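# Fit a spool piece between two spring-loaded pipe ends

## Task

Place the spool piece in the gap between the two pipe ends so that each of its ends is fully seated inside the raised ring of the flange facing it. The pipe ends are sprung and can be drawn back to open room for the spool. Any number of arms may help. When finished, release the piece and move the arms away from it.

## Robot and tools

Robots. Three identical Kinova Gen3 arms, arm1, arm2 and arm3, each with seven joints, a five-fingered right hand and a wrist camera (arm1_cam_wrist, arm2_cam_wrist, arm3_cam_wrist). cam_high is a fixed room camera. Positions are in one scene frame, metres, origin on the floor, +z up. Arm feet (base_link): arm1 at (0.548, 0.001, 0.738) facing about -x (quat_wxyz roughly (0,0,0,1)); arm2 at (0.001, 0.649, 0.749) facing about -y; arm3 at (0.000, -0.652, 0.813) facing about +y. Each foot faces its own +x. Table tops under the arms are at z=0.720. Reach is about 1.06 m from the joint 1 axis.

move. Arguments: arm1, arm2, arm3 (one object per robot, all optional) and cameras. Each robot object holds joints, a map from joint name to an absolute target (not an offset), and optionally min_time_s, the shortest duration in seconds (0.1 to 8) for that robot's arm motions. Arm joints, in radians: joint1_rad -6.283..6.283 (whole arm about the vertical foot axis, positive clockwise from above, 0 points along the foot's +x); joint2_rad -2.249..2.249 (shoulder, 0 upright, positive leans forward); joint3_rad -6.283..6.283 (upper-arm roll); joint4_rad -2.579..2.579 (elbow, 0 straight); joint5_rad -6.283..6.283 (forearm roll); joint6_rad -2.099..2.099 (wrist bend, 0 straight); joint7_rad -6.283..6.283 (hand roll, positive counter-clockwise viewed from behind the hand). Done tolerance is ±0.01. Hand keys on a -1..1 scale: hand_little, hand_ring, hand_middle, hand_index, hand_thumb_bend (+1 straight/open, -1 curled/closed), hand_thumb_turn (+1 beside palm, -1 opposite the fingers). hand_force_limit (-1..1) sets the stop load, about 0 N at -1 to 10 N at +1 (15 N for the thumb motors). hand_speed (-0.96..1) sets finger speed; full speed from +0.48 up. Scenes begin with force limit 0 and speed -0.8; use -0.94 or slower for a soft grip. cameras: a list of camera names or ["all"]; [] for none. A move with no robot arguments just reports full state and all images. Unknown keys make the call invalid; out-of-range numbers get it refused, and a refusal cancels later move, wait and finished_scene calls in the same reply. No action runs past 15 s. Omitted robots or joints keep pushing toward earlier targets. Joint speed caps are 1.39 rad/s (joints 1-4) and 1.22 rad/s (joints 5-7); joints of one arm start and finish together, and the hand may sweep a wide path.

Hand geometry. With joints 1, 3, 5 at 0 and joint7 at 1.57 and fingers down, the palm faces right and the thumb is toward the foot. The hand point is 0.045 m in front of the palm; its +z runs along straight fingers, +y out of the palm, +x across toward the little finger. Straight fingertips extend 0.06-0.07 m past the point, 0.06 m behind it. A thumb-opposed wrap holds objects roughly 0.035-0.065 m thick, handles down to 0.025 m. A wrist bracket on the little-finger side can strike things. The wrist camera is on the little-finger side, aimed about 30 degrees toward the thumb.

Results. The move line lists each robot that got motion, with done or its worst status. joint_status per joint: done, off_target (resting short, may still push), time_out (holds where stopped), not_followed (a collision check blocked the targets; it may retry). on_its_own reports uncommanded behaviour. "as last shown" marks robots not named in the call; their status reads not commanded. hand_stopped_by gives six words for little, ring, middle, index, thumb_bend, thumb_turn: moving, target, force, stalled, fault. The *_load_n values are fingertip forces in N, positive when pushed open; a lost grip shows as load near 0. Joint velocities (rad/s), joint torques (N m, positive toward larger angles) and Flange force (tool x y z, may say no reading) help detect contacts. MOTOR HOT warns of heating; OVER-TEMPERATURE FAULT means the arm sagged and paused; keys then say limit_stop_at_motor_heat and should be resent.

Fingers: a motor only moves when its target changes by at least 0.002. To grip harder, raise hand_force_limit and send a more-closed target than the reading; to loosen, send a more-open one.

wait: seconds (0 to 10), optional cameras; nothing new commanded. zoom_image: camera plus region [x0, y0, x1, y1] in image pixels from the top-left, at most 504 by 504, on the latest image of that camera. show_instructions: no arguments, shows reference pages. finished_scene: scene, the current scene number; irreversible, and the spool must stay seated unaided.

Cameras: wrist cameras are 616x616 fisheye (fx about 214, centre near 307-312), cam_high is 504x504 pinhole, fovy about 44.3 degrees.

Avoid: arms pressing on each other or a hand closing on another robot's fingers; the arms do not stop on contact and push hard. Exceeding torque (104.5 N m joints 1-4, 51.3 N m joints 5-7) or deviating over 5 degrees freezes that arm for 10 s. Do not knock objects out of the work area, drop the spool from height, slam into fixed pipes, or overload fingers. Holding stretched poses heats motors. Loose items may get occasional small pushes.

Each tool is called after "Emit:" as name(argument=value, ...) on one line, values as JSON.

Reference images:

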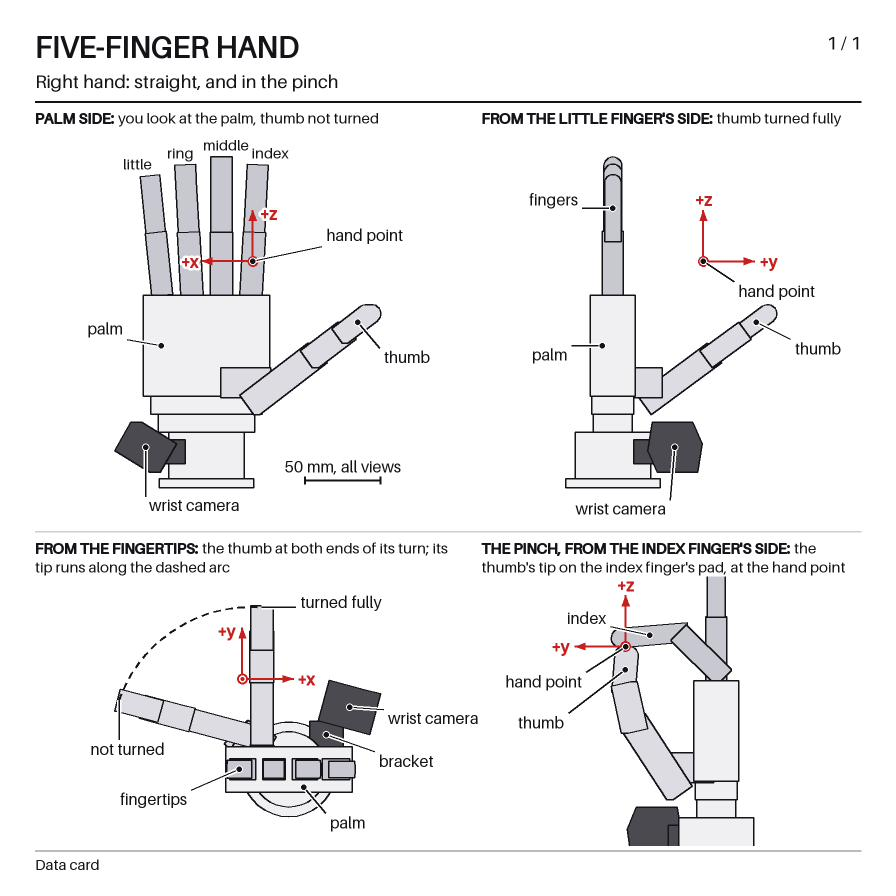

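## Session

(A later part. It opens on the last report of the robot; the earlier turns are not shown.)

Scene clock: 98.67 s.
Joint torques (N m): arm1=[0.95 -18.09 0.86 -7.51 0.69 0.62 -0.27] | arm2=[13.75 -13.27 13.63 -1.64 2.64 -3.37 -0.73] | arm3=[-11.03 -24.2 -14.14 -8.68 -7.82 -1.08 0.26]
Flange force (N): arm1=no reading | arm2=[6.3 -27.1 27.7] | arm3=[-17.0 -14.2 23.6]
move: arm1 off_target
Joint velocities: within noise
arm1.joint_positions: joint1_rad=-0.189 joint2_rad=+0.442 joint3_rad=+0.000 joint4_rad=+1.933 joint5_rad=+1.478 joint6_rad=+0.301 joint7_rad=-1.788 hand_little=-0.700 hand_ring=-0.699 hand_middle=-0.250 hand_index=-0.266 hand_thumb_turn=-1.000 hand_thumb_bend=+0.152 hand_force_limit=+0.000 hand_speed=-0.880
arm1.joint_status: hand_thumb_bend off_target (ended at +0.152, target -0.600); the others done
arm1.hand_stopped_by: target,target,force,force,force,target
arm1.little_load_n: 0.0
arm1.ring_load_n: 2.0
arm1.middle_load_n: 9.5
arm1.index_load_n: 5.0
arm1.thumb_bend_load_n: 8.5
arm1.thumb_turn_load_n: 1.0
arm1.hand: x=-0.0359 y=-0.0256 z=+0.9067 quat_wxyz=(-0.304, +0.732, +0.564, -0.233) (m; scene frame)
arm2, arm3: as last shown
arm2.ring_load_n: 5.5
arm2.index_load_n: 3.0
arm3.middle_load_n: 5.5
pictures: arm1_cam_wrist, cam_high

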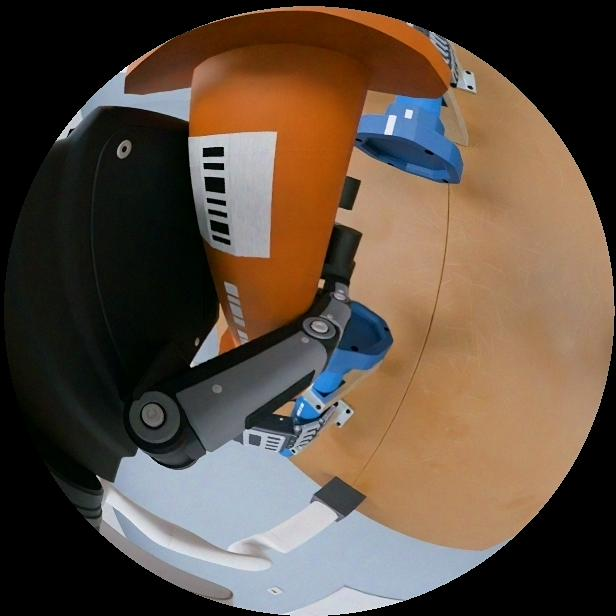

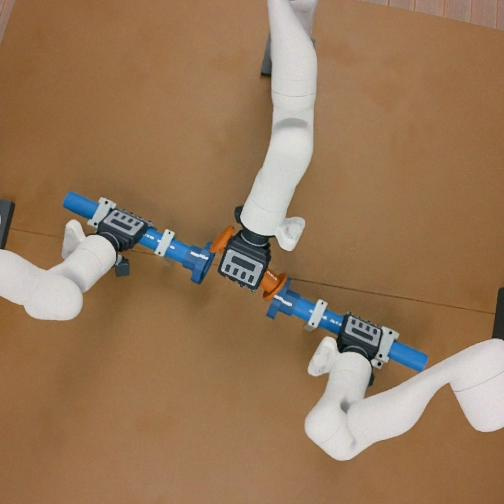

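Emit:
move(arm1={"joints":{"joint1_rad":-0.1611,"joint2_rad":0.3278,"joint3_rad":0,"joint4_rad":1.8490,"joint5_rad":0.9204,"joint6_rad":0.3552,"joint7_rad":-1.1811},"min_time_s":1.5})

Emit:
move(arm1={"joints":{"joint1_rad":-0.1611,"joint2_rad":0.2382,"joint3_rad":0,"joint4_rad":1.6888,"joint5_rad":0.5659,"joint6_rad":0.5425,"joint7_rad":-0.7904},"min_time_s":1.5})

Emit:
move(arm1={"joints":{"joint1_rad":-1.1095,"joint2_rad":0.5959,"joint3_rad":0,"joint4_rad":2.1300,"joint5_rad":0.6855,"joint6_rad":1.0797,"joint7_rad":-2.7717},"min_time_s":3.5}, cameras=["all"])

Emit:
zoom_image(camera="cam_high", region=[280, 90, 400, 210])

Emit:
zoom_image(camera="cam_high", region=[180, 200, 320, 340])

Scene clock: 101.40 s.
Joint torques (N m): arm1=[0.96 -17.16 0.66 -8.63 0.78 -0.69 -0.23] | arm2=[13.7 -13.3 13.64 -1.62 2.62 -3.36 -0.75] | arm3=[-11.09 -24.19 -14.19 -8.66 -7.8 -1.04 0.26]
Flange force (N): arm1=[-3.1 0.0 5.8] | arm2=[6.3 -26.9 27.7] | arm3=[-17.0 -14.2 23.7]
move: arm1 done
Joint velocities: within noise
arm1.joint_positions: joint1_rad=-0.161 joint2_rad=+0.328 joint3_rad=+0.000 joint4_rad=+1.849 joint5_rad=+0.920 joint6_rad=+0.355 joint7_rad=-1.181 hand_little=-0.700 hand_ring=-0.699 hand_middle=-0.250 hand_index=-0.266 hand_thumb_turn=-1.000 hand_thumb_bend=+0.152 hand_force_limit=+0.000 hand_speed=-0.880
arm1.joint_status: all done
arm1.hand_stopped_by: target,target,force,force,force,target
arm1.little_load_n: 0.5
arm1.ring_load_n: 2.5
arm1.middle_load_n: 9.5
arm1.index_load_n: 5.0
arm1.thumb_bend_load_n: 8.5
arm1.thumb_turn_load_n: 0.5
arm1.hand: x=-0.0326 y=-0.0140 z=+0.9722 quat_wxyz=(-0.304, +0.732, +0.564, -0.233) (m; scene frame)
arm2, arm3: as last shown
arm2.little_load_n: 8.5
arm2.ring_load_n: 6.0
arm2.index_load_n: 3.5
arm3.ring_load_n: 5.5
pictures: none

Scene clock: 103.27 s.
Joint torques (N m): arm1=[0.98 -16.41 0.54 -9.55 0.89 -1.37 -0.26] | arm2=[13.74 -13.32 13.59 -1.68 2.62 -3.33 -0.71] | arm3=[-11.04 -24.23 -14.11 -8.52 -7.85 -1.08 0.26]
Flange force (N): arm1=[-3.0 -1.6 5.0] | arm2=[6.3 -27.1 27.7] | arm3=[-17.4 -13.8 23.3]
move: arm1 done
Joint velocities: within noise
arm1.joint_positions: joint1_rad=-0.161 joint2_rad=+0.238 joint3_rad=+0.000 joint4_rad=+1.689 joint5_rad=+0.566 joint6_rad=+0.542 joint7_rad=-0.790 hand_little=-0.700 hand_ring=-0.699 hand_middle=-0.250 hand_index=-0.266 hand_thumb_turn=-1.000 hand_thumb_bend=+0.152 hand_force_limit=+0.000 hand_speed=-0.880
arm1.joint_status: all done
arm1.hand_stopped_by: target,target,force,force,force,target
arm1.little_load_n: 0.0
arm1.ring_load_n: 2.0
arm1.middle_load_n: 9.5
arm1.index_load_n: 5.0
arm1.thumb_bend_load_n: 9.0
arm1.thumb_turn_load_n: 0.5
arm1.hand: x=-0.0326 y=-0.0140 z=+1.0522 quat_wxyz=(-0.304, +0.732, +0.564, -0.233) (m; scene frame)
arm2.joint_positions: joint1_rad=+0.401 joint2_rad=+0.640 joint3_rad=+0.000 joint4_rad=+2.105 joint5_rad=-1.094 joint6_rad=+0.909 joint7_rad=-3.648 hand_little=+0.331 hand_ring=+0.335 hand_middle=+0.335 hand_index=+0.335 hand_thumb_turn=-1.000 hand_thumb_bend=+0.050 hand_force_limit=+0.400 hand_speed=-0.920
arm2.joint_status: not commanded
arm2.hand_stopped_by: force,force,force,force,force,target
arm2.little_load_n: 8.0
arm2.ring_load_n: 5.5
arm2.middle_load_n: 2.5
arm2.index_load_n: 3.5
arm2.thumb_bend_load_n: 11.0
arm2.thumb_turn_load_n: 1.0
arm2.hand: x=+0.0208 y=+0.2970 z=+0.8111 quat_wxyz=(+0.233, -0.563, +0.732, -0.304) (m; scene frame)
arm3.joint_positions: joint1_rad=-0.661 joint2_rad=+0.995 joint3_rad=+0.000 joint4_rad=+1.495 joint5_rad=+0.474 joint6_rad=+1.340 joint7_rad=-2.740 hand_little=+0.250 hand_ring=+0.253 hand_middle=+0.250 hand_index=+0.257 hand_thumb_turn=-1.000 hand_thumb_bend=+0.097 hand_force_limit=+0.400 hand_speed=-0.920
arm3.joint_status: not commanded
arm3.hand_stopped_by: force,force,force,force,force,target
arm3.little_load_n: 4.5
arm3.ring_load_n: 6.0
arm3.middle_load_n: 6.0
arm3.index_load_n: 4.5
arm3.thumb_bend_load_n: 11.0
arm3.thumb_turn_load_n: 3.5
arm3.hand: x=-0.1153 y=-0.2163 z=+0.8108 quat_wxyz=(-0.234, +0.564, -0.734, +0.298) (m; scene frame)
pictures: none

Scene clock: 107.13 s.
Joint torques (N m): arm1=[0.98 -14.78 1.47 -1.92 0.84 2.17 -0.28] | arm2=[13.72 -13.33 13.64 -1.63 2.63 -3.41 -0.77] | arm3=[-11.03 -24.23 -14.13 -8.58 -7.82 -1.06 0.32]
Flange force (N): arm1=[-1.1 6.2 2.1] | arm2=[6.3 -26.9 27.7] | arm3=[-17.1 -13.9 23.5]
move: arm1 done
Joint velocities: within noise
arm1.joint_positions: joint1_rad=-1.109 joint2_rad=+0.596 joint3_rad=+0.000 joint4_rad=+2.130 joint5_rad=+0.686 joint6_rad=+1.080 joint7_rad=-2.772 hand_little=-0.700 hand_ring=-0.699 hand_middle=-0.250 hand_index=-0.266 hand_thumb_turn=-1.000 hand_thumb_bend=+0.152 hand_force_limit=+0.000 hand_speed=-0.880
arm1.joint_status: all done
arm1.hand_stopped_by: target,target,force,force,force,target
arm1.little_load_n: 0.5
arm1.ring_load_n: 2.0
arm1.middle_load_n: 9.5
arm1.index_load_n: 5.0
arm1.thumb_bend_load_n: 8.5
arm1.thumb_turn_load_n: 0.5
arm1.hand: x=+0.2531 y=-0.1549 z=+0.8133 quat_wxyz=(-0.375, +0.902, +0.198, -0.082) (m; scene frame)
arm2, arm3: as last shown
arm2.ring_load_n: 6.0
arm3.middle_load_n: 5.5
pictures: arm1_cam_wrist, arm2_cam_wrist, arm3_cam_wrist, cam_high

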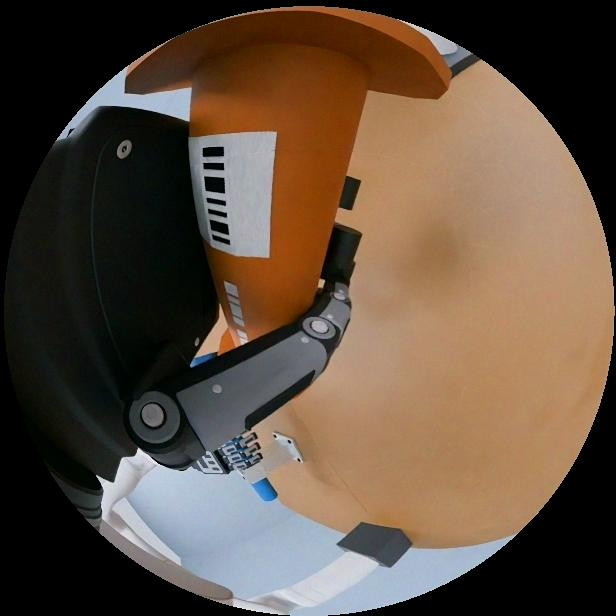

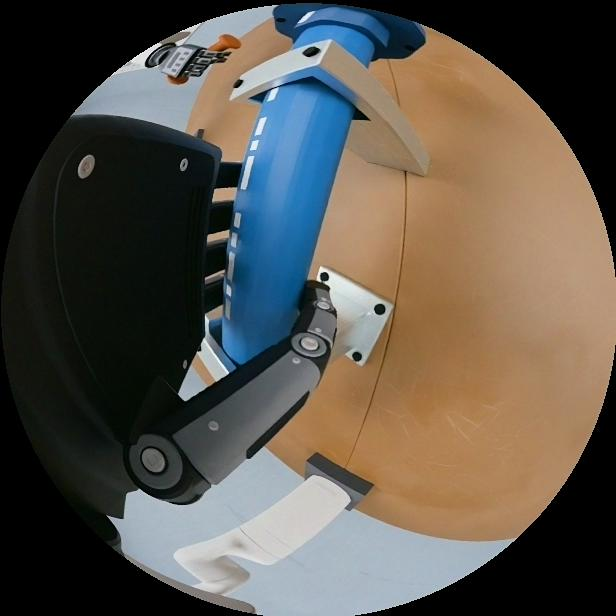

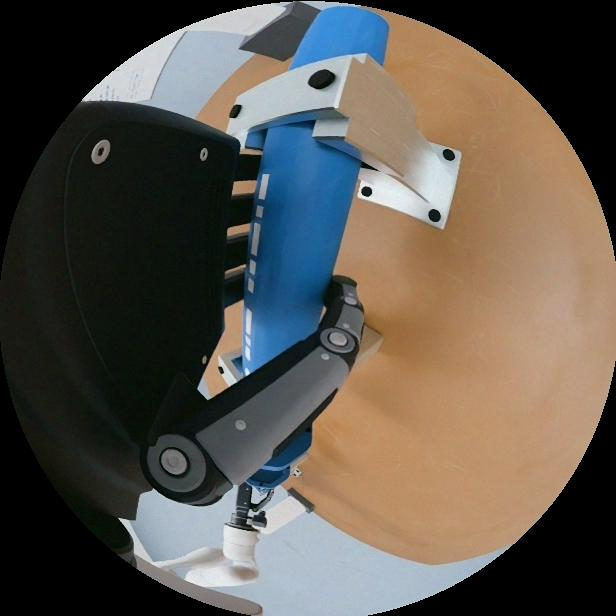

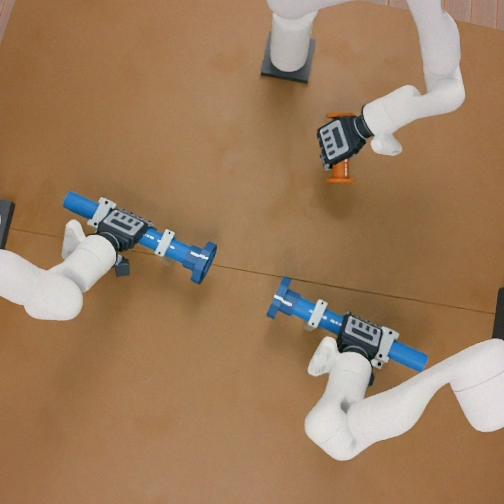

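Scaled by 4.200 from the camera's 504x504 image, which has a finer 720x720 frame.

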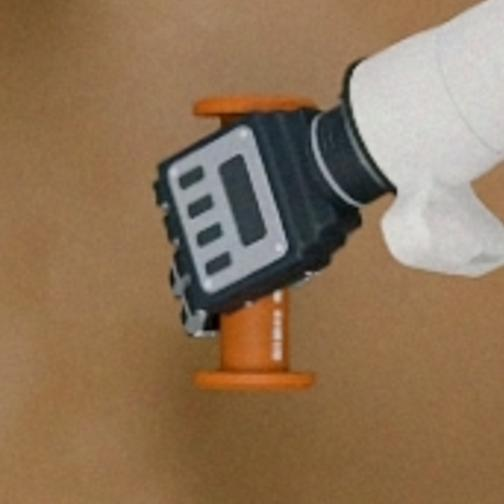

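Scaled by 3.600 from the camera's 504x504 image, which has a finer 720x720 frame.

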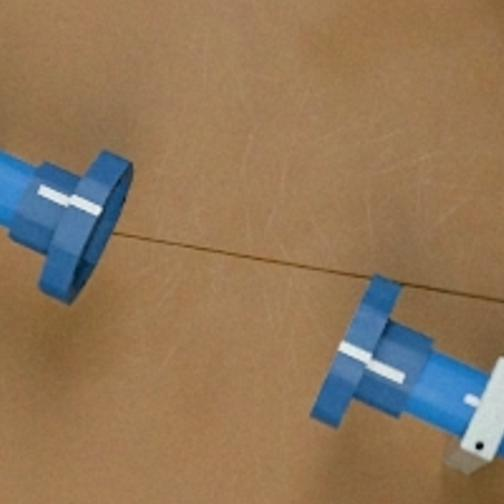

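Emit:
move(arm1={"joints":{"joint1_rad":-1.1095,"joint2_rad":0.7562,"joint3_rad":0,"joint4_rad":2.1464,"joint5_rad":0.7585,"joint6_rad":0.9469,"joint7_rad":-2.9093},"min_time_s":3}, cameras=["arm1_cam_wrist","cam_high"])

Scene clock: 111.13 s.
Joint torques (N m): arm1=[0.95 -15.82 1.83 -0.4 0.56 2.26 -0.28] | arm2=[13.71 -13.29 13.6 -1.6 2.62 -3.37 -0.77] | arm3=[-11.06 -24.22 -14.12 -8.6 -7.73 -1.04 0.24]
Flange force (N): arm1=[-0.8 6.5 2.5] | arm2=[6.4 -26.9 27.6] | arm3=[-17.2 -14.0 23.5]
move: arm1 done
Joint velocities: within noise
arm1.joint_positions: joint1_rad=-1.109 joint2_rad=+0.756 joint3_rad=+0.000 joint4_rad=+2.146 joint5_rad=+0.758 joint6_rad=+0.947 joint7_rad=-2.909 hand_little=-0.700 hand_ring=-0.699 hand_middle=-0.250 hand_index=-0.266 hand_thumb_turn=-1.000 hand_thumb_bend=+0.152 hand_force_limit=+0.000 hand_speed=-0.880
arm1.joint_status: all done
arm1.hand_stopped_by: target,target,force,force,force,target
arm1.little_load_n: 0.0
arm1.ring_load_n: 2.0
arm1.middle_load_n: 9.5
arm1.index_load_n: 5.0
arm1.thumb_bend_load_n: 8.5
arm1.thumb_turn_load_n: 0.5
arm1.hand: x=+0.2531 y=-0.1548 z=+0.7532 quat_wxyz=(-0.375, +0.902, +0.198, -0.082) (m; scene frame)
arm2, arm3: as last shown
arm2.ring_load_n: 5.5
arm2.index_load_n: 3.0
arm3.ring_load_n: 5.5
pictures: arm1_cam_wrist, cam_high

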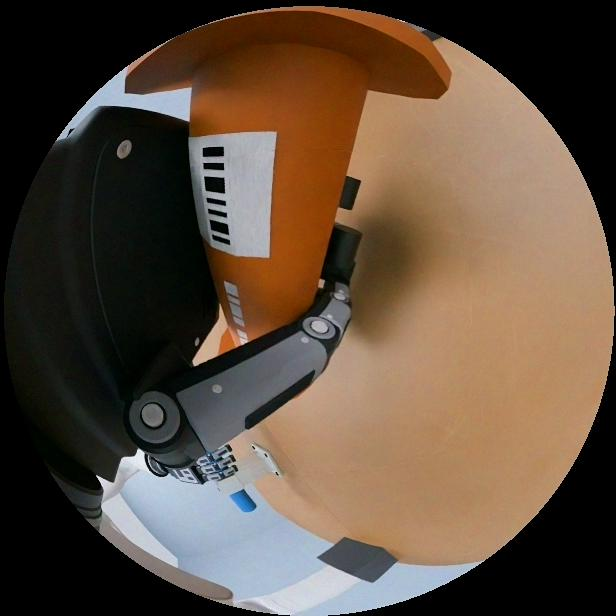

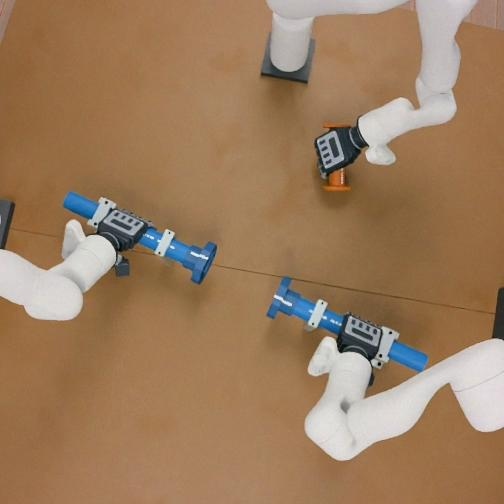

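Emit:
move(arm1={"joints":{"joint1_rad":-1.1095,"joint2_rad":0.7837,"joint3_rad":0,"joint4_rad":2.1461,"joint5_rad":0.7722,"joint6_rad":0.9273,"joint7_rad":-2.9326},"min_time_s":2}, cameras=["arm1_cam_wrist"])

Scene clock: 113.70 s.
Joint torques (N m): arm1=[1 -15.99 1.81 -0.23 0.49 2.27 -0.26] | arm2=[13.66 -13.28 13.6 -1.64 2.65 -3.36 -0.76] | arm3=[-11.15 -24.14 -14.14 -8.67 -7.83 -1.09 0.29]
Flange force (N): arm1=[-0.4 6.5 2.8] | arm2=[6.2 -26.9 27.7] | arm3=[-17.0 -14.4 23.6]
move: arm1 done
Joint velocities: within noise
arm1.joint_positions: joint1_rad=-1.109 joint2_rad=+0.784 joint3_rad=+0.000 joint4_rad=+2.146 joint5_rad=+0.772 joint6_rad=+0.927 joint7_rad=-2.933 hand_little=-0.700 hand_ring=-0.699 hand_middle=-0.250 hand_index=-0.266 hand_thumb_turn=-1.000 hand_thumb_bend=+0.152 hand_force_limit=+0.000 hand_speed=-0.880
arm1.joint_status: all done
arm1.hand_stopped_by: target,target,force,force,force,target
arm1.little_load_n: 0.0
arm1.ring_load_n: 2.0
arm1.middle_load_n: 9.5
arm1.index_load_n: 5.0
arm1.thumb_bend_load_n: 9.0
arm1.thumb_turn_load_n: 0.5
arm1.hand: x=+0.2531 y=-0.1548 z=+0.7433 quat_wxyz=(-0.375, +0.902, +0.198, -0.082) (m; scene frame)
arm2, arm3: as last shown
arm2.index_load_n: 3.5
arm3.ring_load_n: 6.0
pictures: arm1_cam_wrist

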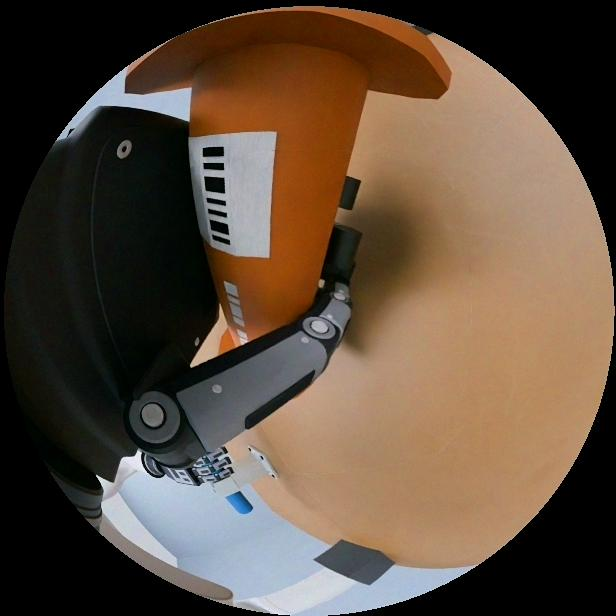

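Emit:
move(arm1={"joints":{"hand_little":-0.1,"hand_ring":-0.1,"hand_middle":0.0,"hand_index":0.0,"hand_thumb_bend":0.25,"hand_speed":-0.88}}, cameras=["arm1_cam_wrist","cam_high"])

Scene clock: 116.20 s.
Joint torques (N m): arm1=[2.81 -12.48 3.14 0.42 0.86 1.8 -0.4] | arm2=[13.71 -13.29 13.61 -1.64 2.61 -3.37 -0.75] | arm3=[-11.06 -24.22 -14.19 -8.61 -7.84 -1.09 0.22]
Flange force (N): arm1=[1.8 2.5 -9.4] | arm2=[6.3 -27.0 27.7] | arm3=[-17.3 -14.0 23.5]
move: arm1 off_target
Joint velocities: within noise
arm1.joint_positions: joint1_rad=-1.109 joint2_rad=+0.784 joint3_rad=+0.000 joint4_rad=+2.146 joint5_rad=+0.772 joint6_rad=+0.927 joint7_rad=-2.933 hand_little=-0.100 hand_ring=-0.100 hand_middle=-0.047 hand_index=+0.000 hand_thumb_turn=-1.000 hand_thumb_bend=+0.251 hand_force_limit=+0.000 hand_speed=-0.880
arm1.joint_status: hand_middle off_target (ended at -0.047, target +0.000); the others done
arm1.hand_stopped_by: target,target,stalled,target,target,target
arm1.little_load_n: 0.0
arm1.ring_load_n: 1.0
arm1.middle_load_n: -18.0
arm1.index_load_n: 0.0
arm1.thumb_bend_load_n: 2.0
arm1.thumb_turn_load_n: 1.0
arm1.hand: x=+0.2532 y=-0.1548 z=+0.7432 quat_wxyz=(-0.375, +0.902, +0.198, -0.082) (m; scene frame)
arm2, arm3: as last shown
pictures: arm1_cam_wrist, cam_high

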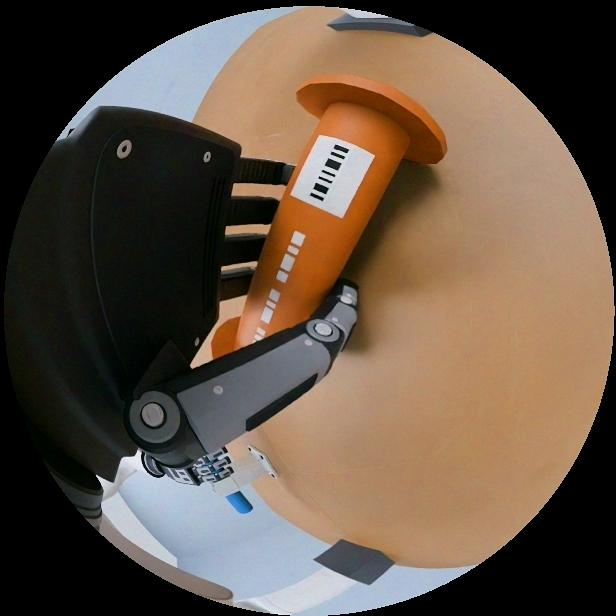

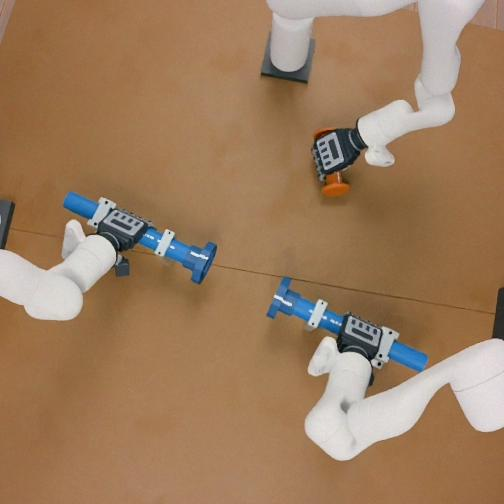

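Emit:
move(arm1={"joints":{"joint1_rad":-1.1095,"joint2_rad":0.7562,"joint3_rad":0,"joint4_rad":2.1464,"joint5_rad":0.7585,"joint6_rad":0.9469,"joint7_rad":-2.9093},"min_time_s":1.5})

Emit:
move(arm1={"joints":{"hand_little":0.25,"hand_ring":0.25,"hand_middle":0.25,"hand_index":0.25,"hand_thumb_bend":0.5,"hand_speed":-0.8}}, cameras=["arm1_cam_wrist","cam_high"])

Emit:
zoom_image(camera="cam_high", region=[280, 90, 400, 210])

Scene clock: 118.13 s.
Joint torques (N m): arm1=[0.95 -15.84 1.85 -0.4 0.54 2.29 -0.27] | arm2=[13.69 -13.28 13.63 -1.63 2.62 -3.45 -0.72] | arm3=[-11.12 -24.15 -14.06 -8.62 -7.8 -1.02 0.28]
Flange force (N): arm1=[-0.7 6.6 2.7] | arm2=[6.4 -27.0 27.4] | arm3=[-17.0 -14.2 23.7]
move: arm1 done
Joint velocities: within noise
arm1.joint_positions: joint1_rad=-1.110 joint2_rad=+0.756 joint3_rad=+0.000 joint4_rad=+2.146 joint5_rad=+0.759 joint6_rad=+0.947 joint7_rad=-2.909 hand_little=-0.100 hand_ring=-0.100 hand_middle=-0.046 hand_index=+0.000 hand_thumb_turn=-1.000 hand_thumb_bend=+0.251 hand_force_limit=+0.000 hand_speed=-0.880
arm1.joint_status: all done
arm1.hand_stopped_by: target,target,stalled,target,target,target
arm1.little_load_n: 0.0
arm1.ring_load_n: 1.0
arm1.middle_load_n: 0.0
arm1.index_load_n: 0.0
arm1.thumb_bend_load_n: 2.0
arm1.thumb_turn_load_n: 1.0
arm1.hand: x=+0.2531 y=-0.1548 z=+0.7532 quat_wxyz=(-0.375, +0.902, +0.198, -0.082) (m; scene frame)
arm2, arm3: as last shown
arm2.index_load_n: 3.0
arm3.middle_load_n: 6.0
arm3.thumb_bend_load_n: 10.5
arm3.thumb_turn_load_n: 4.0
pictures: none

Scene clock: 119.50 s.
Joint torques (N m): arm1=[0.96 -15.13 1.54 -0.54 0.45 1.82 -0.25] | arm2=[13.69 -13.27 13.66 -1.63 2.64 -3.41 -0.73] | arm3=[-11.03 -24.14 -14.05 -8.63 -7.75 -1.01 0.28]
Flange force (N): arm1=[-0.6 4.6 0.8] | arm2=[6.3 -27.1 27.6] | arm3=[-16.8 -14.2 23.6]
move: arm1 done
Joint velocities: within noise
arm1.joint_positions: joint1_rad=-1.110 joint2_rad=+0.756 joint3_rad=+0.000 joint4_rad=+2.146 joint5_rad=+0.758 joint6_rad=+0.947 joint7_rad=-2.909 hand_little=+0.250 hand_ring=+0.250 hand_middle=+0.250 hand_index=+0.250 hand_thumb_turn=-1.000 hand_thumb_bend=+0.500 hand_force_limit=+0.000 hand_speed=-0.800
arm1.joint_status: all done
arm1.hand_stopped_by: target,target,target,target,target,target
arm1.little_load_n: 0.0
arm1.ring_load_n: 0.0
arm1.middle_load_n: 0.0
arm1.index_load_n: -0.5
arm1.thumb_bend_load_n: 0.0
arm1.thumb_turn_load_n: 0.0
arm1.hand: x=+0.2531 y=-0.1548 z=+0.7532 quat_wxyz=(-0.375, +0.902, +0.198, -0.082) (m; scene frame)
arm2, arm3: as last shown
arm2.ring_load_n: 6.0
arm3.thumb_bend_load_n: 11.0
arm3.thumb_turn_load_n: 3.5
pictures: arm1_cam_wrist, cam_high

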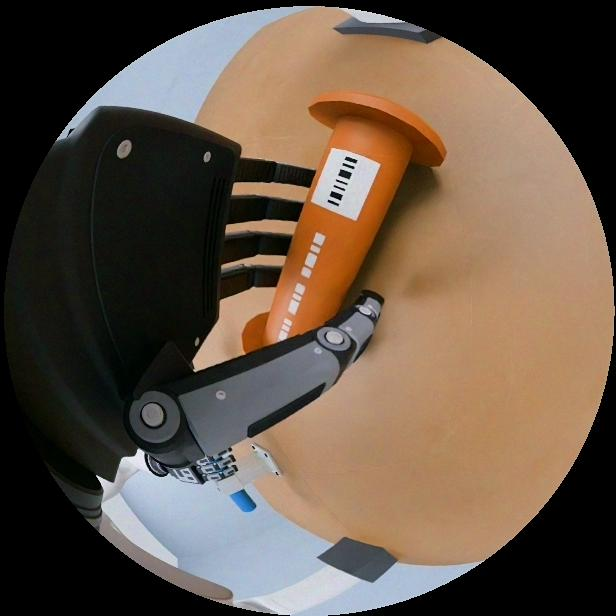

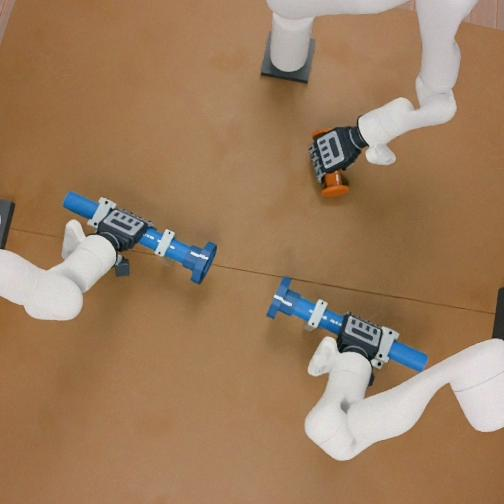

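Scaled by 4.200 from the camera's 504x504 image, which has a finer 720x720 frame.

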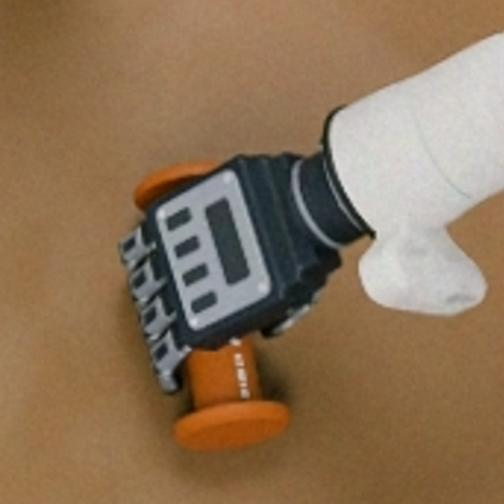

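Emit:
move(arm1={"joints":{"joint1_rad":-1.0988,"joint2_rad":0.7597,"joint3_rad":0,"joint4_rad":2.1291,"joint5_rad":0.7608,"joint6_rad":0.9550,"joint7_rad":-2.8953,"hand_thumb_bend":0.6},"min_time_s":1})

Emit:
move(arm1={"joints":{"hand_little":-0.4,"hand_ring":-0.4,"hand_middle":-0.4,"hand_index":-0.4,"hand_thumb_bend":-0.2,"hand_force_limit":-0.3,"hand_speed":-0.85}}, cameras=["arm1_cam_wrist","cam_high"])

Emit:
zoom_image(camera="cam_high", region=[280, 90, 400, 210])

Scene clock: 121.30 s.
Joint torques (N m): arm1=[0.9 -15.28 1.56 -0.67 0.45 1.85 -0.26] | arm2=[13.73 -13.27 13.67 -1.64 2.63 -3.36 -0.72] | arm3=[-11.14 -24.12 -14.15 -8.71 -7.8 -1.08 0.31]
Flange force (N): arm1=[-0.7 4.4 1.0] | arm2=[6.3 -27.1 27.7] | arm3=[-16.8 -14.5 23.7]
move: arm1 done
Joint velocities: within noise
arm1.joint_positions: joint1_rad=-1.099 joint2_rad=+0.760 joint3_rad=+0.000 joint4_rad=+2.129 joint5_rad=+0.761 joint6_rad=+0.955 joint7_rad=-2.895 hand_little=+0.250 hand_ring=+0.250 hand_middle=+0.250 hand_index=+0.250 hand_thumb_turn=-1.000 hand_thumb_bend=+0.600 hand_force_limit=+0.000 hand_speed=-0.800
arm1.joint_status: all done
arm1.hand_stopped_by: target,target,target,target,target,target
arm1.little_load_n: 0.0
arm1.ring_load_n: 0.0
arm1.middle_load_n: 0.0
arm1.index_load_n: 0.0
arm1.thumb_bend_load_n: -0.5
arm1.thumb_turn_load_n: 0.0
arm1.hand: x=+0.2473 y=-0.1575 z=+0.7533 quat_wxyz=(-0.375, +0.902, +0.198, -0.082) (m; scene frame)
arm2, arm3: as last shown
arm2.little_load_n: 8.5
arm3.index_load_n: 5.0
pictures: none

Scene clock: 124.73 s.
Joint torques (N m): arm1=[1 -16.04 1.8 -0.57 0.55 2.29 -0.25] | arm2=[13.72 -13.3 13.67 -1.63 2.61 -3.39 -0.73] | arm3=[-11.09 -24.11 -14.17 -8.56 -7.83 -1.11 0.25]
Flange force (N): arm1=[-0.7 6.5 2.8] | arm2=[6.4 -27.0 27.7] | arm3=[-17.3 -14.2 23.3]
move: arm1 off_target
Joint velocities: within noise
arm1.joint_positions: joint1_rad=-1.099 joint2_rad=+0.760 joint3_rad=+0.000 joint4_rad=+2.129 joint5_rad=+0.761 joint6_rad=+0.955 joint7_rad=-2.895 hand_little=-0.109 hand_ring=-0.039 hand_middle=+0.002 hand_index=+0.043 hand_thumb_turn=-1.000 hand_thumb_bend=+0.477 hand_force_limit=-0.300 hand_speed=-0.850
arm1.joint_status: hand_little off_target (ended at -0.109, target -0.400); hand_ring off_target (ended at -0.039, target -0.400); hand_middle off_target (ended at +0.002, target -0.400); hand_index off_target (ended at +0.043, target -0.400); hand_thumb_bend off_target (ended at +0.477, target -0.200); the others done
arm1.hand_stopped_by: force,force,force,force,force,target
arm1.little_load_n: 6.0
arm1.ring_load_n: 2.0
arm1.middle_load_n: 1.5
arm1.index_load_n: 3.0
arm1.thumb_bend_load_n: 11.0
arm1.thumb_turn_load_n: 6.0
arm1.hand: x=+0.2473 y=-0.1575 z=+0.7532 quat_wxyz=(-0.375, +0.902, +0.198, -0.082) (m; scene frame)
arm2.joint_positions: joint1_rad=+0.401 joint2_rad=+0.640 joint3_rad=+0.000 joint4_rad=+2.105 joint5_rad=-1.094 joint6_rad=+0.909 joint7_rad=-3.648 hand_little=+0.331 hand_ring=+0.335 hand_middle=+0.335 hand_index=+0.335 hand_thumb_turn=-1.000 hand_thumb_bend=+0.050 hand_force_limit=+0.400 hand_speed=-0.920
arm2.joint_status: not commanded
arm2.hand_stopped_by: force,force,force,force,force,target
arm2.little_load_n: 8.0
arm2.ring_load_n: 5.5
arm2.middle_load_n: 2.5
arm2.index_load_n: 3.5
arm2.thumb_bend_load_n: 11.0
arm2.thumb_turn_load_n: 1.0
arm2.hand: x=+0.0208 y=+0.2970 z=+0.8111 quat_wxyz=(+0.233, -0.563, +0.732, -0.304) (m; scene frame)
arm3.joint_positions: joint1_rad=-0.661 joint2_rad=+0.995 joint3_rad=+0.000 joint4_rad=+1.495 joint5_rad=+0.474 joint6_rad=+1.340 joint7_rad=-2.740 hand_little=+0.250 hand_ring=+0.253 hand_middle=+0.250 hand_index=+0.257 hand_thumb_turn=-1.000 hand_thumb_bend=+0.097 hand_force_limit=+0.400 hand_speed=-0.920
arm3.joint_status: not commanded
arm3.hand_stopped_by: force,force,force,force,force,target
arm3.little_load_n: 4.5
arm3.ring_load_n: 6.0
arm3.middle_load_n: 5.5
arm3.index_load_n: 4.5
arm3.thumb_bend_load_n: 11.0
arm3.thumb_turn_load_n: 3.5
arm3.hand: x=-0.1153 y=-0.2163 z=+0.8108 quat_wxyz=(-0.234, +0.564, -0.734, +0.298) (m; scene frame)
pictures: arm1_cam_wrist, cam_high

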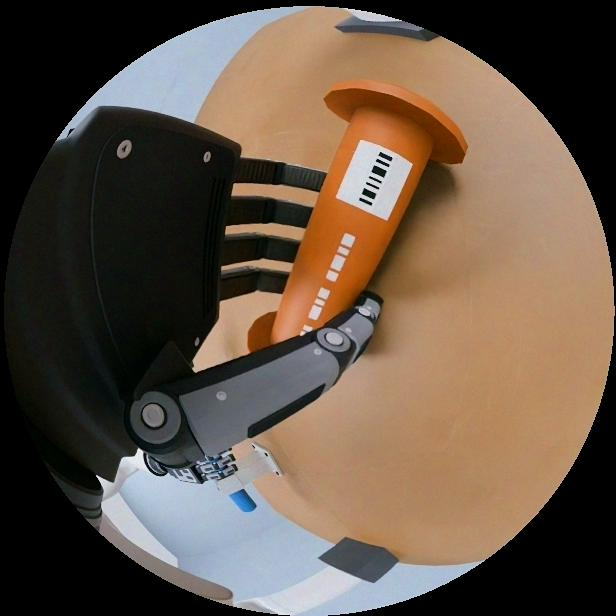

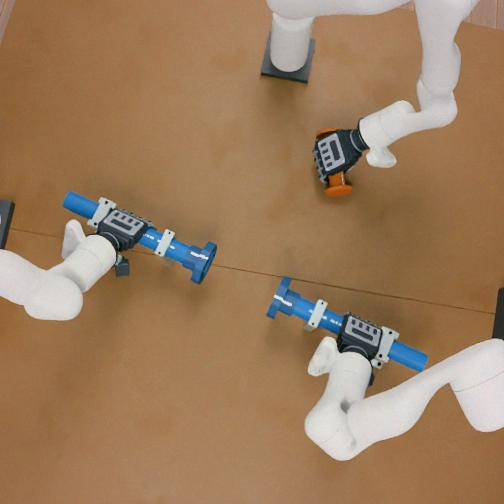

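Scaled by 4.200 from the camera's 504x504 image, which has a finer 720x720 frame.

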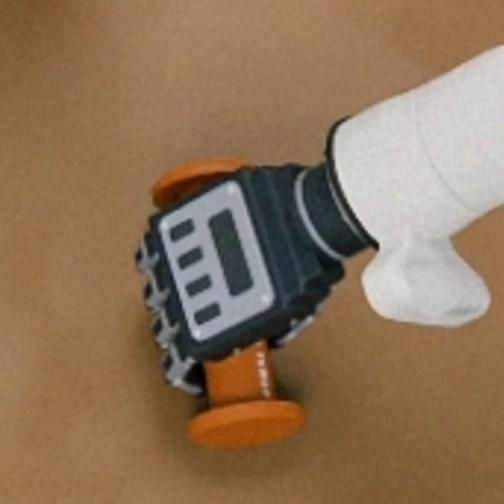

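Emit:
move(arm1={"joints":{"hand_little":0.6,"hand_ring":0.6,"hand_middle":0.6,"hand_index":0.6,"hand_thumb_bend":0.9,"hand_speed":-0.5}})

Emit:
move(arm1={"joints":{"joint1_rad":-1.1077,"joint2_rad":0.7746,"joint3_rad":0,"joint4_rad":2.0640,"joint5_rad":0.6728,"joint6_rad":1.0073,"joint7_rad":-2.8755},"min_time_s":1.5}, cameras=["arm1_cam_wrist","cam_high"])

Emit:
zoom_image(camera="cam_high", region=[280, 90, 400, 210])

Scene clock: 126.70 s.
Joint torques (N m): arm1=[1.03 -15.34 1.53 -0.71 0.49 1.85 -0.23] | arm2=[13.69 -13.29 13.65 -1.63 2.64 -3.41 -0.73] | arm3=[-11.13 -24.13 -14.22 -8.59 -7.8 -1.05 0.24]
Flange force (N): arm1=[-0.4 4.7 1.0] | arm2=[6.4 -27.0 27.6] | arm3=[-17.3 -14.2 23.5]
move: arm1 done
Joint velocities: within noise
arm1.joint_positions: joint1_rad=-1.099 joint2_rad=+0.760 joint3_rad=+0.000 joint4_rad=+2.129 joint5_rad=+0.761 joint6_rad=+0.955 joint7_rad=-2.895 hand_little=+0.600 hand_ring=+0.600 hand_middle=+0.600 hand_index=+0.600 hand_thumb_turn=-1.000 hand_thumb_bend=+0.900 hand_force_limit=-0.300 hand_speed=-0.500
arm1.joint_status: all done
arm1.hand_stopped_by: target,target,target,target,target,target
arm1.little_load_n: 0.0
arm1.ring_load_n: 0.0
arm1.middle_load_n: 0.0
arm1.index_load_n: -0.5
arm1.thumb_bend_load_n: 0.0
arm1.thumb_turn_load_n: 0.0
arm1.hand: x=+0.2473 y=-0.1575 z=+0.7533 quat_wxyz=(-0.375, +0.902, +0.198, -0.082) (m; scene frame)
arm2, arm3: as last shown
arm2.ring_load_n: 6.0
arm2.index_load_n: 3.0
arm3.thumb_bend_load_n: 11.5
pictures: none

Scene clock: 128.50 s.
Joint torques (N m): arm1=[0.85 -15.78 1.32 -1 0.5 1.69 -0.18] | arm2=[13.71 -13.26 13.66 -1.62 2.68 -3.38 -0.72] | arm3=[-11.12 -24.2 -14.21 -8.61 -7.79 -1.03 0.31]
Flange force (N): arm1=[-0.6 4.2 0.8] | arm2=[6.3 -27.1 27.7] | arm3=[-17.1 -14.1 23.7]
move: arm1 done
Joint velocities: within noise
arm1.joint_positions: joint1_rad=-1.108 joint2_rad=+0.775 joint3_rad=+0.000 joint4_rad=+2.064 joint5_rad=+0.673 joint6_rad=+1.007 joint7_rad=-2.875 hand_little=+0.600 hand_ring=+0.600 hand_middle=+0.600 hand_index=+0.600 hand_thumb_turn=-1.000 hand_thumb_bend=+0.900 hand_force_limit=-0.300 hand_speed=-0.500
arm1.joint_status: all done
arm1.hand_stopped_by: target,target,target,target,target,target
arm1.little_load_n: 0.0
arm1.ring_load_n: 0.0
arm1.middle_load_n: 0.0
arm1.index_load_n: 0.5
arm1.thumb_bend_load_n: 0.0
arm1.thumb_turn_load_n: 0.0
arm1.hand: x=+0.2523 y=-0.1695 z=+0.7532 quat_wxyz=(-0.377, +0.909, +0.166, -0.068) (m; scene frame)
arm2, arm3: as last shown
arm2.thumb_turn_load_n: 0.5
arm3.middle_load_n: 6.0
arm3.index_load_n: 5.0
arm3.thumb_bend_load_n: 11.0
pictures: arm1_cam_wrist, cam_high

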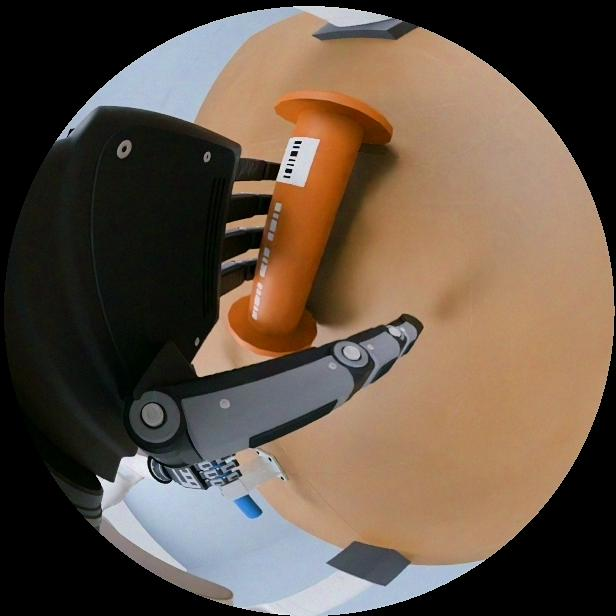

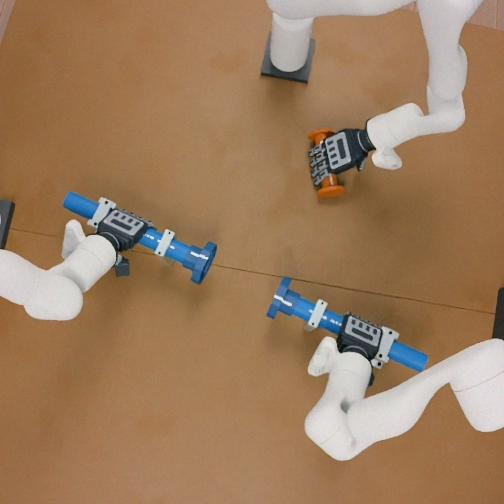

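Scaled by 4.200 from the camera's 504x504 image, which has a finer 720x720 frame.

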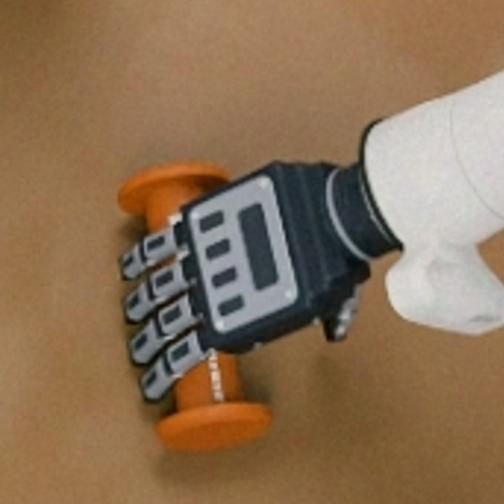

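Emit:
move(arm1={"joints":{"joint1_rad":-1.0566,"joint2_rad":0.7821,"joint3_rad":0,"joint4_rad":2.0333,"joint5_rad":0.6352,"joint6_rad":1.0325,"joint7_rad":-2.8693},"min_time_s":1.5}, cameras=["arm1_cam_wrist","cam_high"])

Emit:
zoom_image(camera="cam_high", region=[280, 90, 400, 210])

Scene clock: 130.83 s.
Joint torques (N m): arm1=[1.01 -16.11 1.49 -1.06 0.55 1.79 -0.27] | arm2=[13.73 -13.32 13.62 -1.69 2.63 -3.39 -0.74] | arm3=[-11.09 -24.07 -14.21 -8.5 -7.81 -1.07 0.27]
Flange force (N): arm1=[-0.6 4.7 0.7] | arm2=[6.2 -27.0 27.7] | arm3=[-17.4 -14.1 23.3]
move: arm1 done
Joint velocities: within noise
arm1.joint_positions: joint1_rad=-1.057 joint2_rad=+0.782 joint3_rad=+0.000 joint4_rad=+2.033 joint5_rad=+0.635 joint6_rad=+1.032 joint7_rad=-2.869 hand_little=+0.600 hand_ring=+0.600 hand_middle=+0.600 hand_index=+0.600 hand_thumb_turn=-1.000 hand_thumb_bend=+0.900 hand_force_limit=-0.300 hand_speed=-0.500
arm1.joint_status: all done
arm1.hand_stopped_by: target,target,target,target,target,target
arm1.little_load_n: -0.5
arm1.ring_load_n: 0.0
arm1.middle_load_n: 0.0
arm1.index_load_n: 0.0
arm1.thumb_bend_load_n: 0.0
arm1.thumb_turn_load_n: 0.0
arm1.hand: x=+0.2455 y=-0.1591 z=+0.7533 quat_wxyz=(-0.380, +0.915, +0.126, -0.052) (m; scene frame)
arm2, arm3: as last shown
arm2.ring_load_n: 5.5
arm2.index_load_n: 3.5
arm2.thumb_turn_load_n: 1.0
arm3.ring_load_n: 5.5
arm3.index_load_n: 4.5
pictures: arm1_cam_wrist, cam_high

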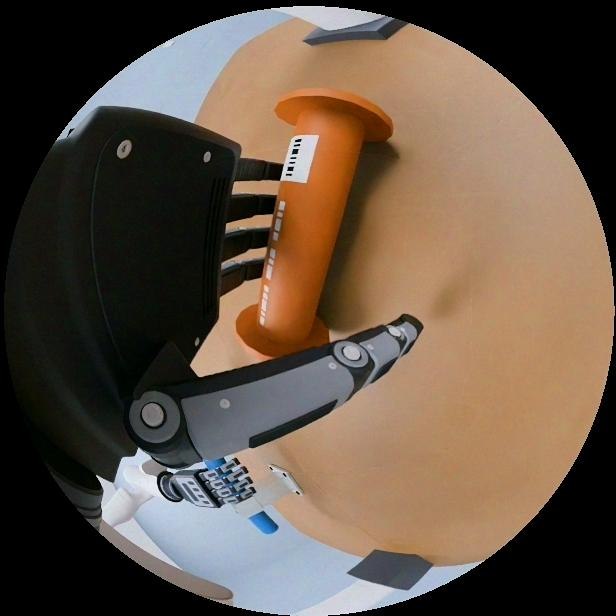

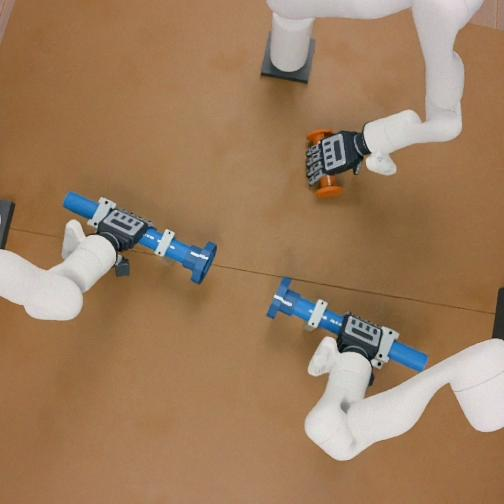

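Scaled by 4.200 from the camera's 504x504 image, which has a finer 720x720 frame.

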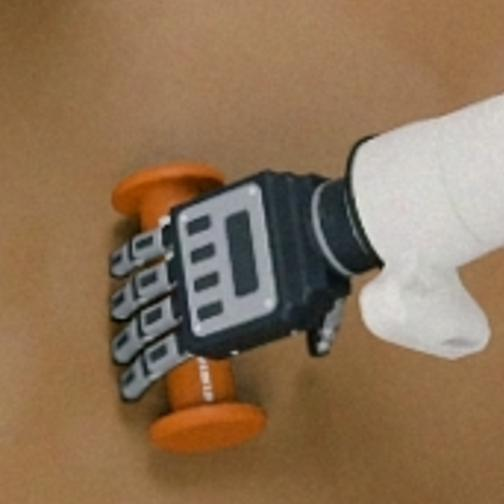

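Emit:
move(arm1={"joints":{"hand_little":0.4,"hand_ring":0.4,"hand_middle":0.4,"hand_index":0.4,"hand_thumb_bend":0.35,"hand_force_limit":-0.4,"hand_speed":-0.7}})

Emit:
move(arm1={"joints":{"hand_little":-0.4,"hand_ring":-0.4,"hand_middle":-0.4,"hand_index":-0.4,"hand_thumb_bend":-0.2,"hand_force_limit":-0.3,"hand_speed":-0.85}}, cameras=["arm1_cam_wrist","cam_high"])

Emit:
zoom_image(camera="cam_high", region=[280, 90, 400, 210])

Scene clock: 132.90 s.
Joint torques (N m): arm1=[0.95 -16.08 1.4 -1.18 0.52 1.78 -0.26] | arm2=[13.7 -13.32 13.6 -1.62 2.6 -3.38 -0.75] | arm3=[-11.17 -24.15 -14.12 -8.6 -7.8 -1.07 0.29]
Flange force (N): arm1=[-0.4 4.4 1.0] | arm2=[6.4 -26.9 27.6] | arm3=[-17.2 -14.2 23.5]
move: arm1 done
Joint velocities: within noise
arm1.joint_positions: joint1_rad=-1.057 joint2_rad=+0.782 joint3_rad=+0.000 joint4_rad=+2.033 joint5_rad=+0.635 joint6_rad=+1.032 joint7_rad=-2.869 hand_little=+0.400 hand_ring=+0.400 hand_middle=+0.400 hand_index=+0.400 hand_thumb_turn=-1.000 hand_thumb_bend=+0.350 hand_force_limit=-0.400 hand_speed=-0.700
arm1.joint_status: all done
arm1.hand_stopped_by: target,target,target,target,target,target
arm1.little_load_n: 0.5
arm1.ring_load_n: 0.0
arm1.middle_load_n: 0.0
arm1.index_load_n: 0.0
arm1.thumb_bend_load_n: 0.0
arm1.thumb_turn_load_n: 0.0
arm1.hand: x=+0.2455 y=-0.1591 z=+0.7533 quat_wxyz=(-0.380, +0.915, +0.126, -0.052) (m; scene frame)
arm2, arm3: as last shown
arm2.ring_load_n: 6.0
arm3.ring_load_n: 6.0
arm3.middle_load_n: 5.5
pictures: none

Scene clock: 135.33 s.
Joint torques (N m): arm1=[1.06 -16.06 1.56 -0.83 0.52 1.97 -0.24] | arm2=[13.7 -13.28 13.64 -1.65 2.59 -3.38 -0.73] | arm3=[-11.1 -24.26 -14.17 -8.59 -7.82 -1.04 0.28]
Flange force (N): arm1=[-0.8 5.1 0.7] | arm2=[6.3 -27.0 27.5] | arm3=[-17.3 -13.9 23.6]
move: arm1 off_target
Joint velocities: within noise
arm1.joint_positions: joint1_rad=-1.057 joint2_rad=+0.782 joint3_rad=+0.000 joint4_rad=+2.033 joint5_rad=+0.635 joint6_rad=+1.032 joint7_rad=-2.869 hand_little=+0.166 hand_ring=+0.179 hand_middle=+0.180 hand_index=+0.193 hand_thumb_turn=-1.000 hand_thumb_bend=+0.249 hand_force_limit=-0.300 hand_speed=-0.850
arm1.joint_status: hand_little off_target (ended at +0.166, target -0.400); hand_ring off_target (ended at +0.179, target -0.400); hand_middle off_target (ended at +0.180, target -0.400); hand_index off_target (ended at +0.193, target -0.400); hand_thumb_bend off_target (ended at +0.249, target -0.200); the others done
arm1.hand_stopped_by: force,force,force,force,force,target
arm1.little_load_n: 4.0
arm1.ring_load_n: 0.5
arm1.middle_load_n: 4.0
arm1.index_load_n: 2.0
arm1.thumb_bend_load_n: 11.0
arm1.thumb_turn_load_n: 5.5
arm1.hand: x=+0.2455 y=-0.1591 z=+0.7533 quat_wxyz=(-0.380, +0.915, +0.126, -0.052) (m; scene frame)
arm2, arm3: as last shown
arm2.ring_load_n: 5.5
arm3.ring_load_n: 5.5
arm3.middle_load_n: 6.0
pictures: arm1_cam_wrist, cam_high

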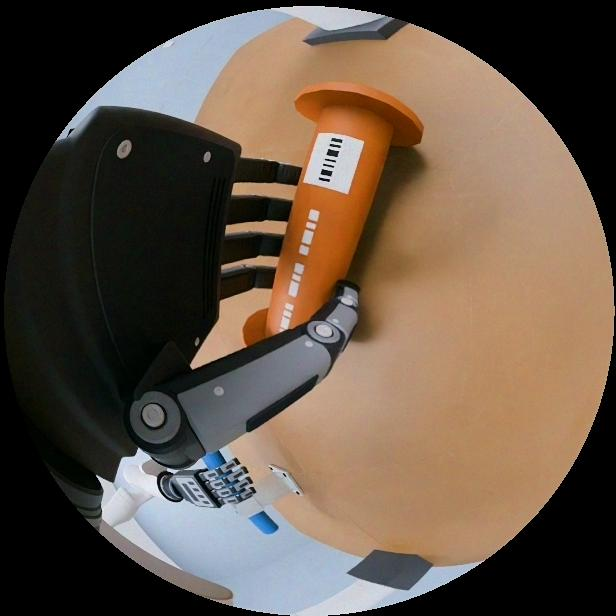

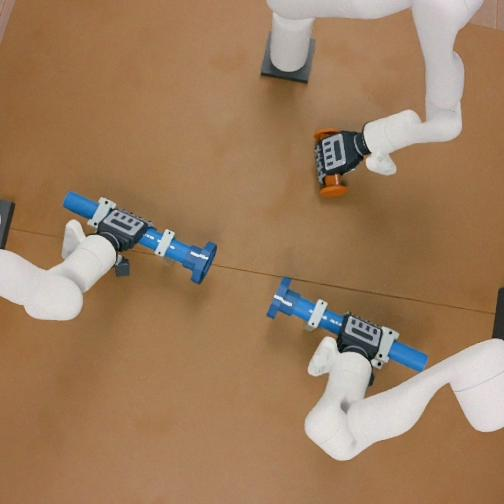

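Scaled by 4.200 from the camera's 504x504 image, which has a finer 720x720 frame.

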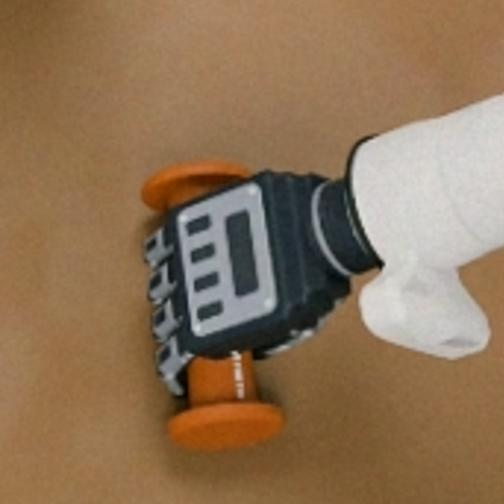

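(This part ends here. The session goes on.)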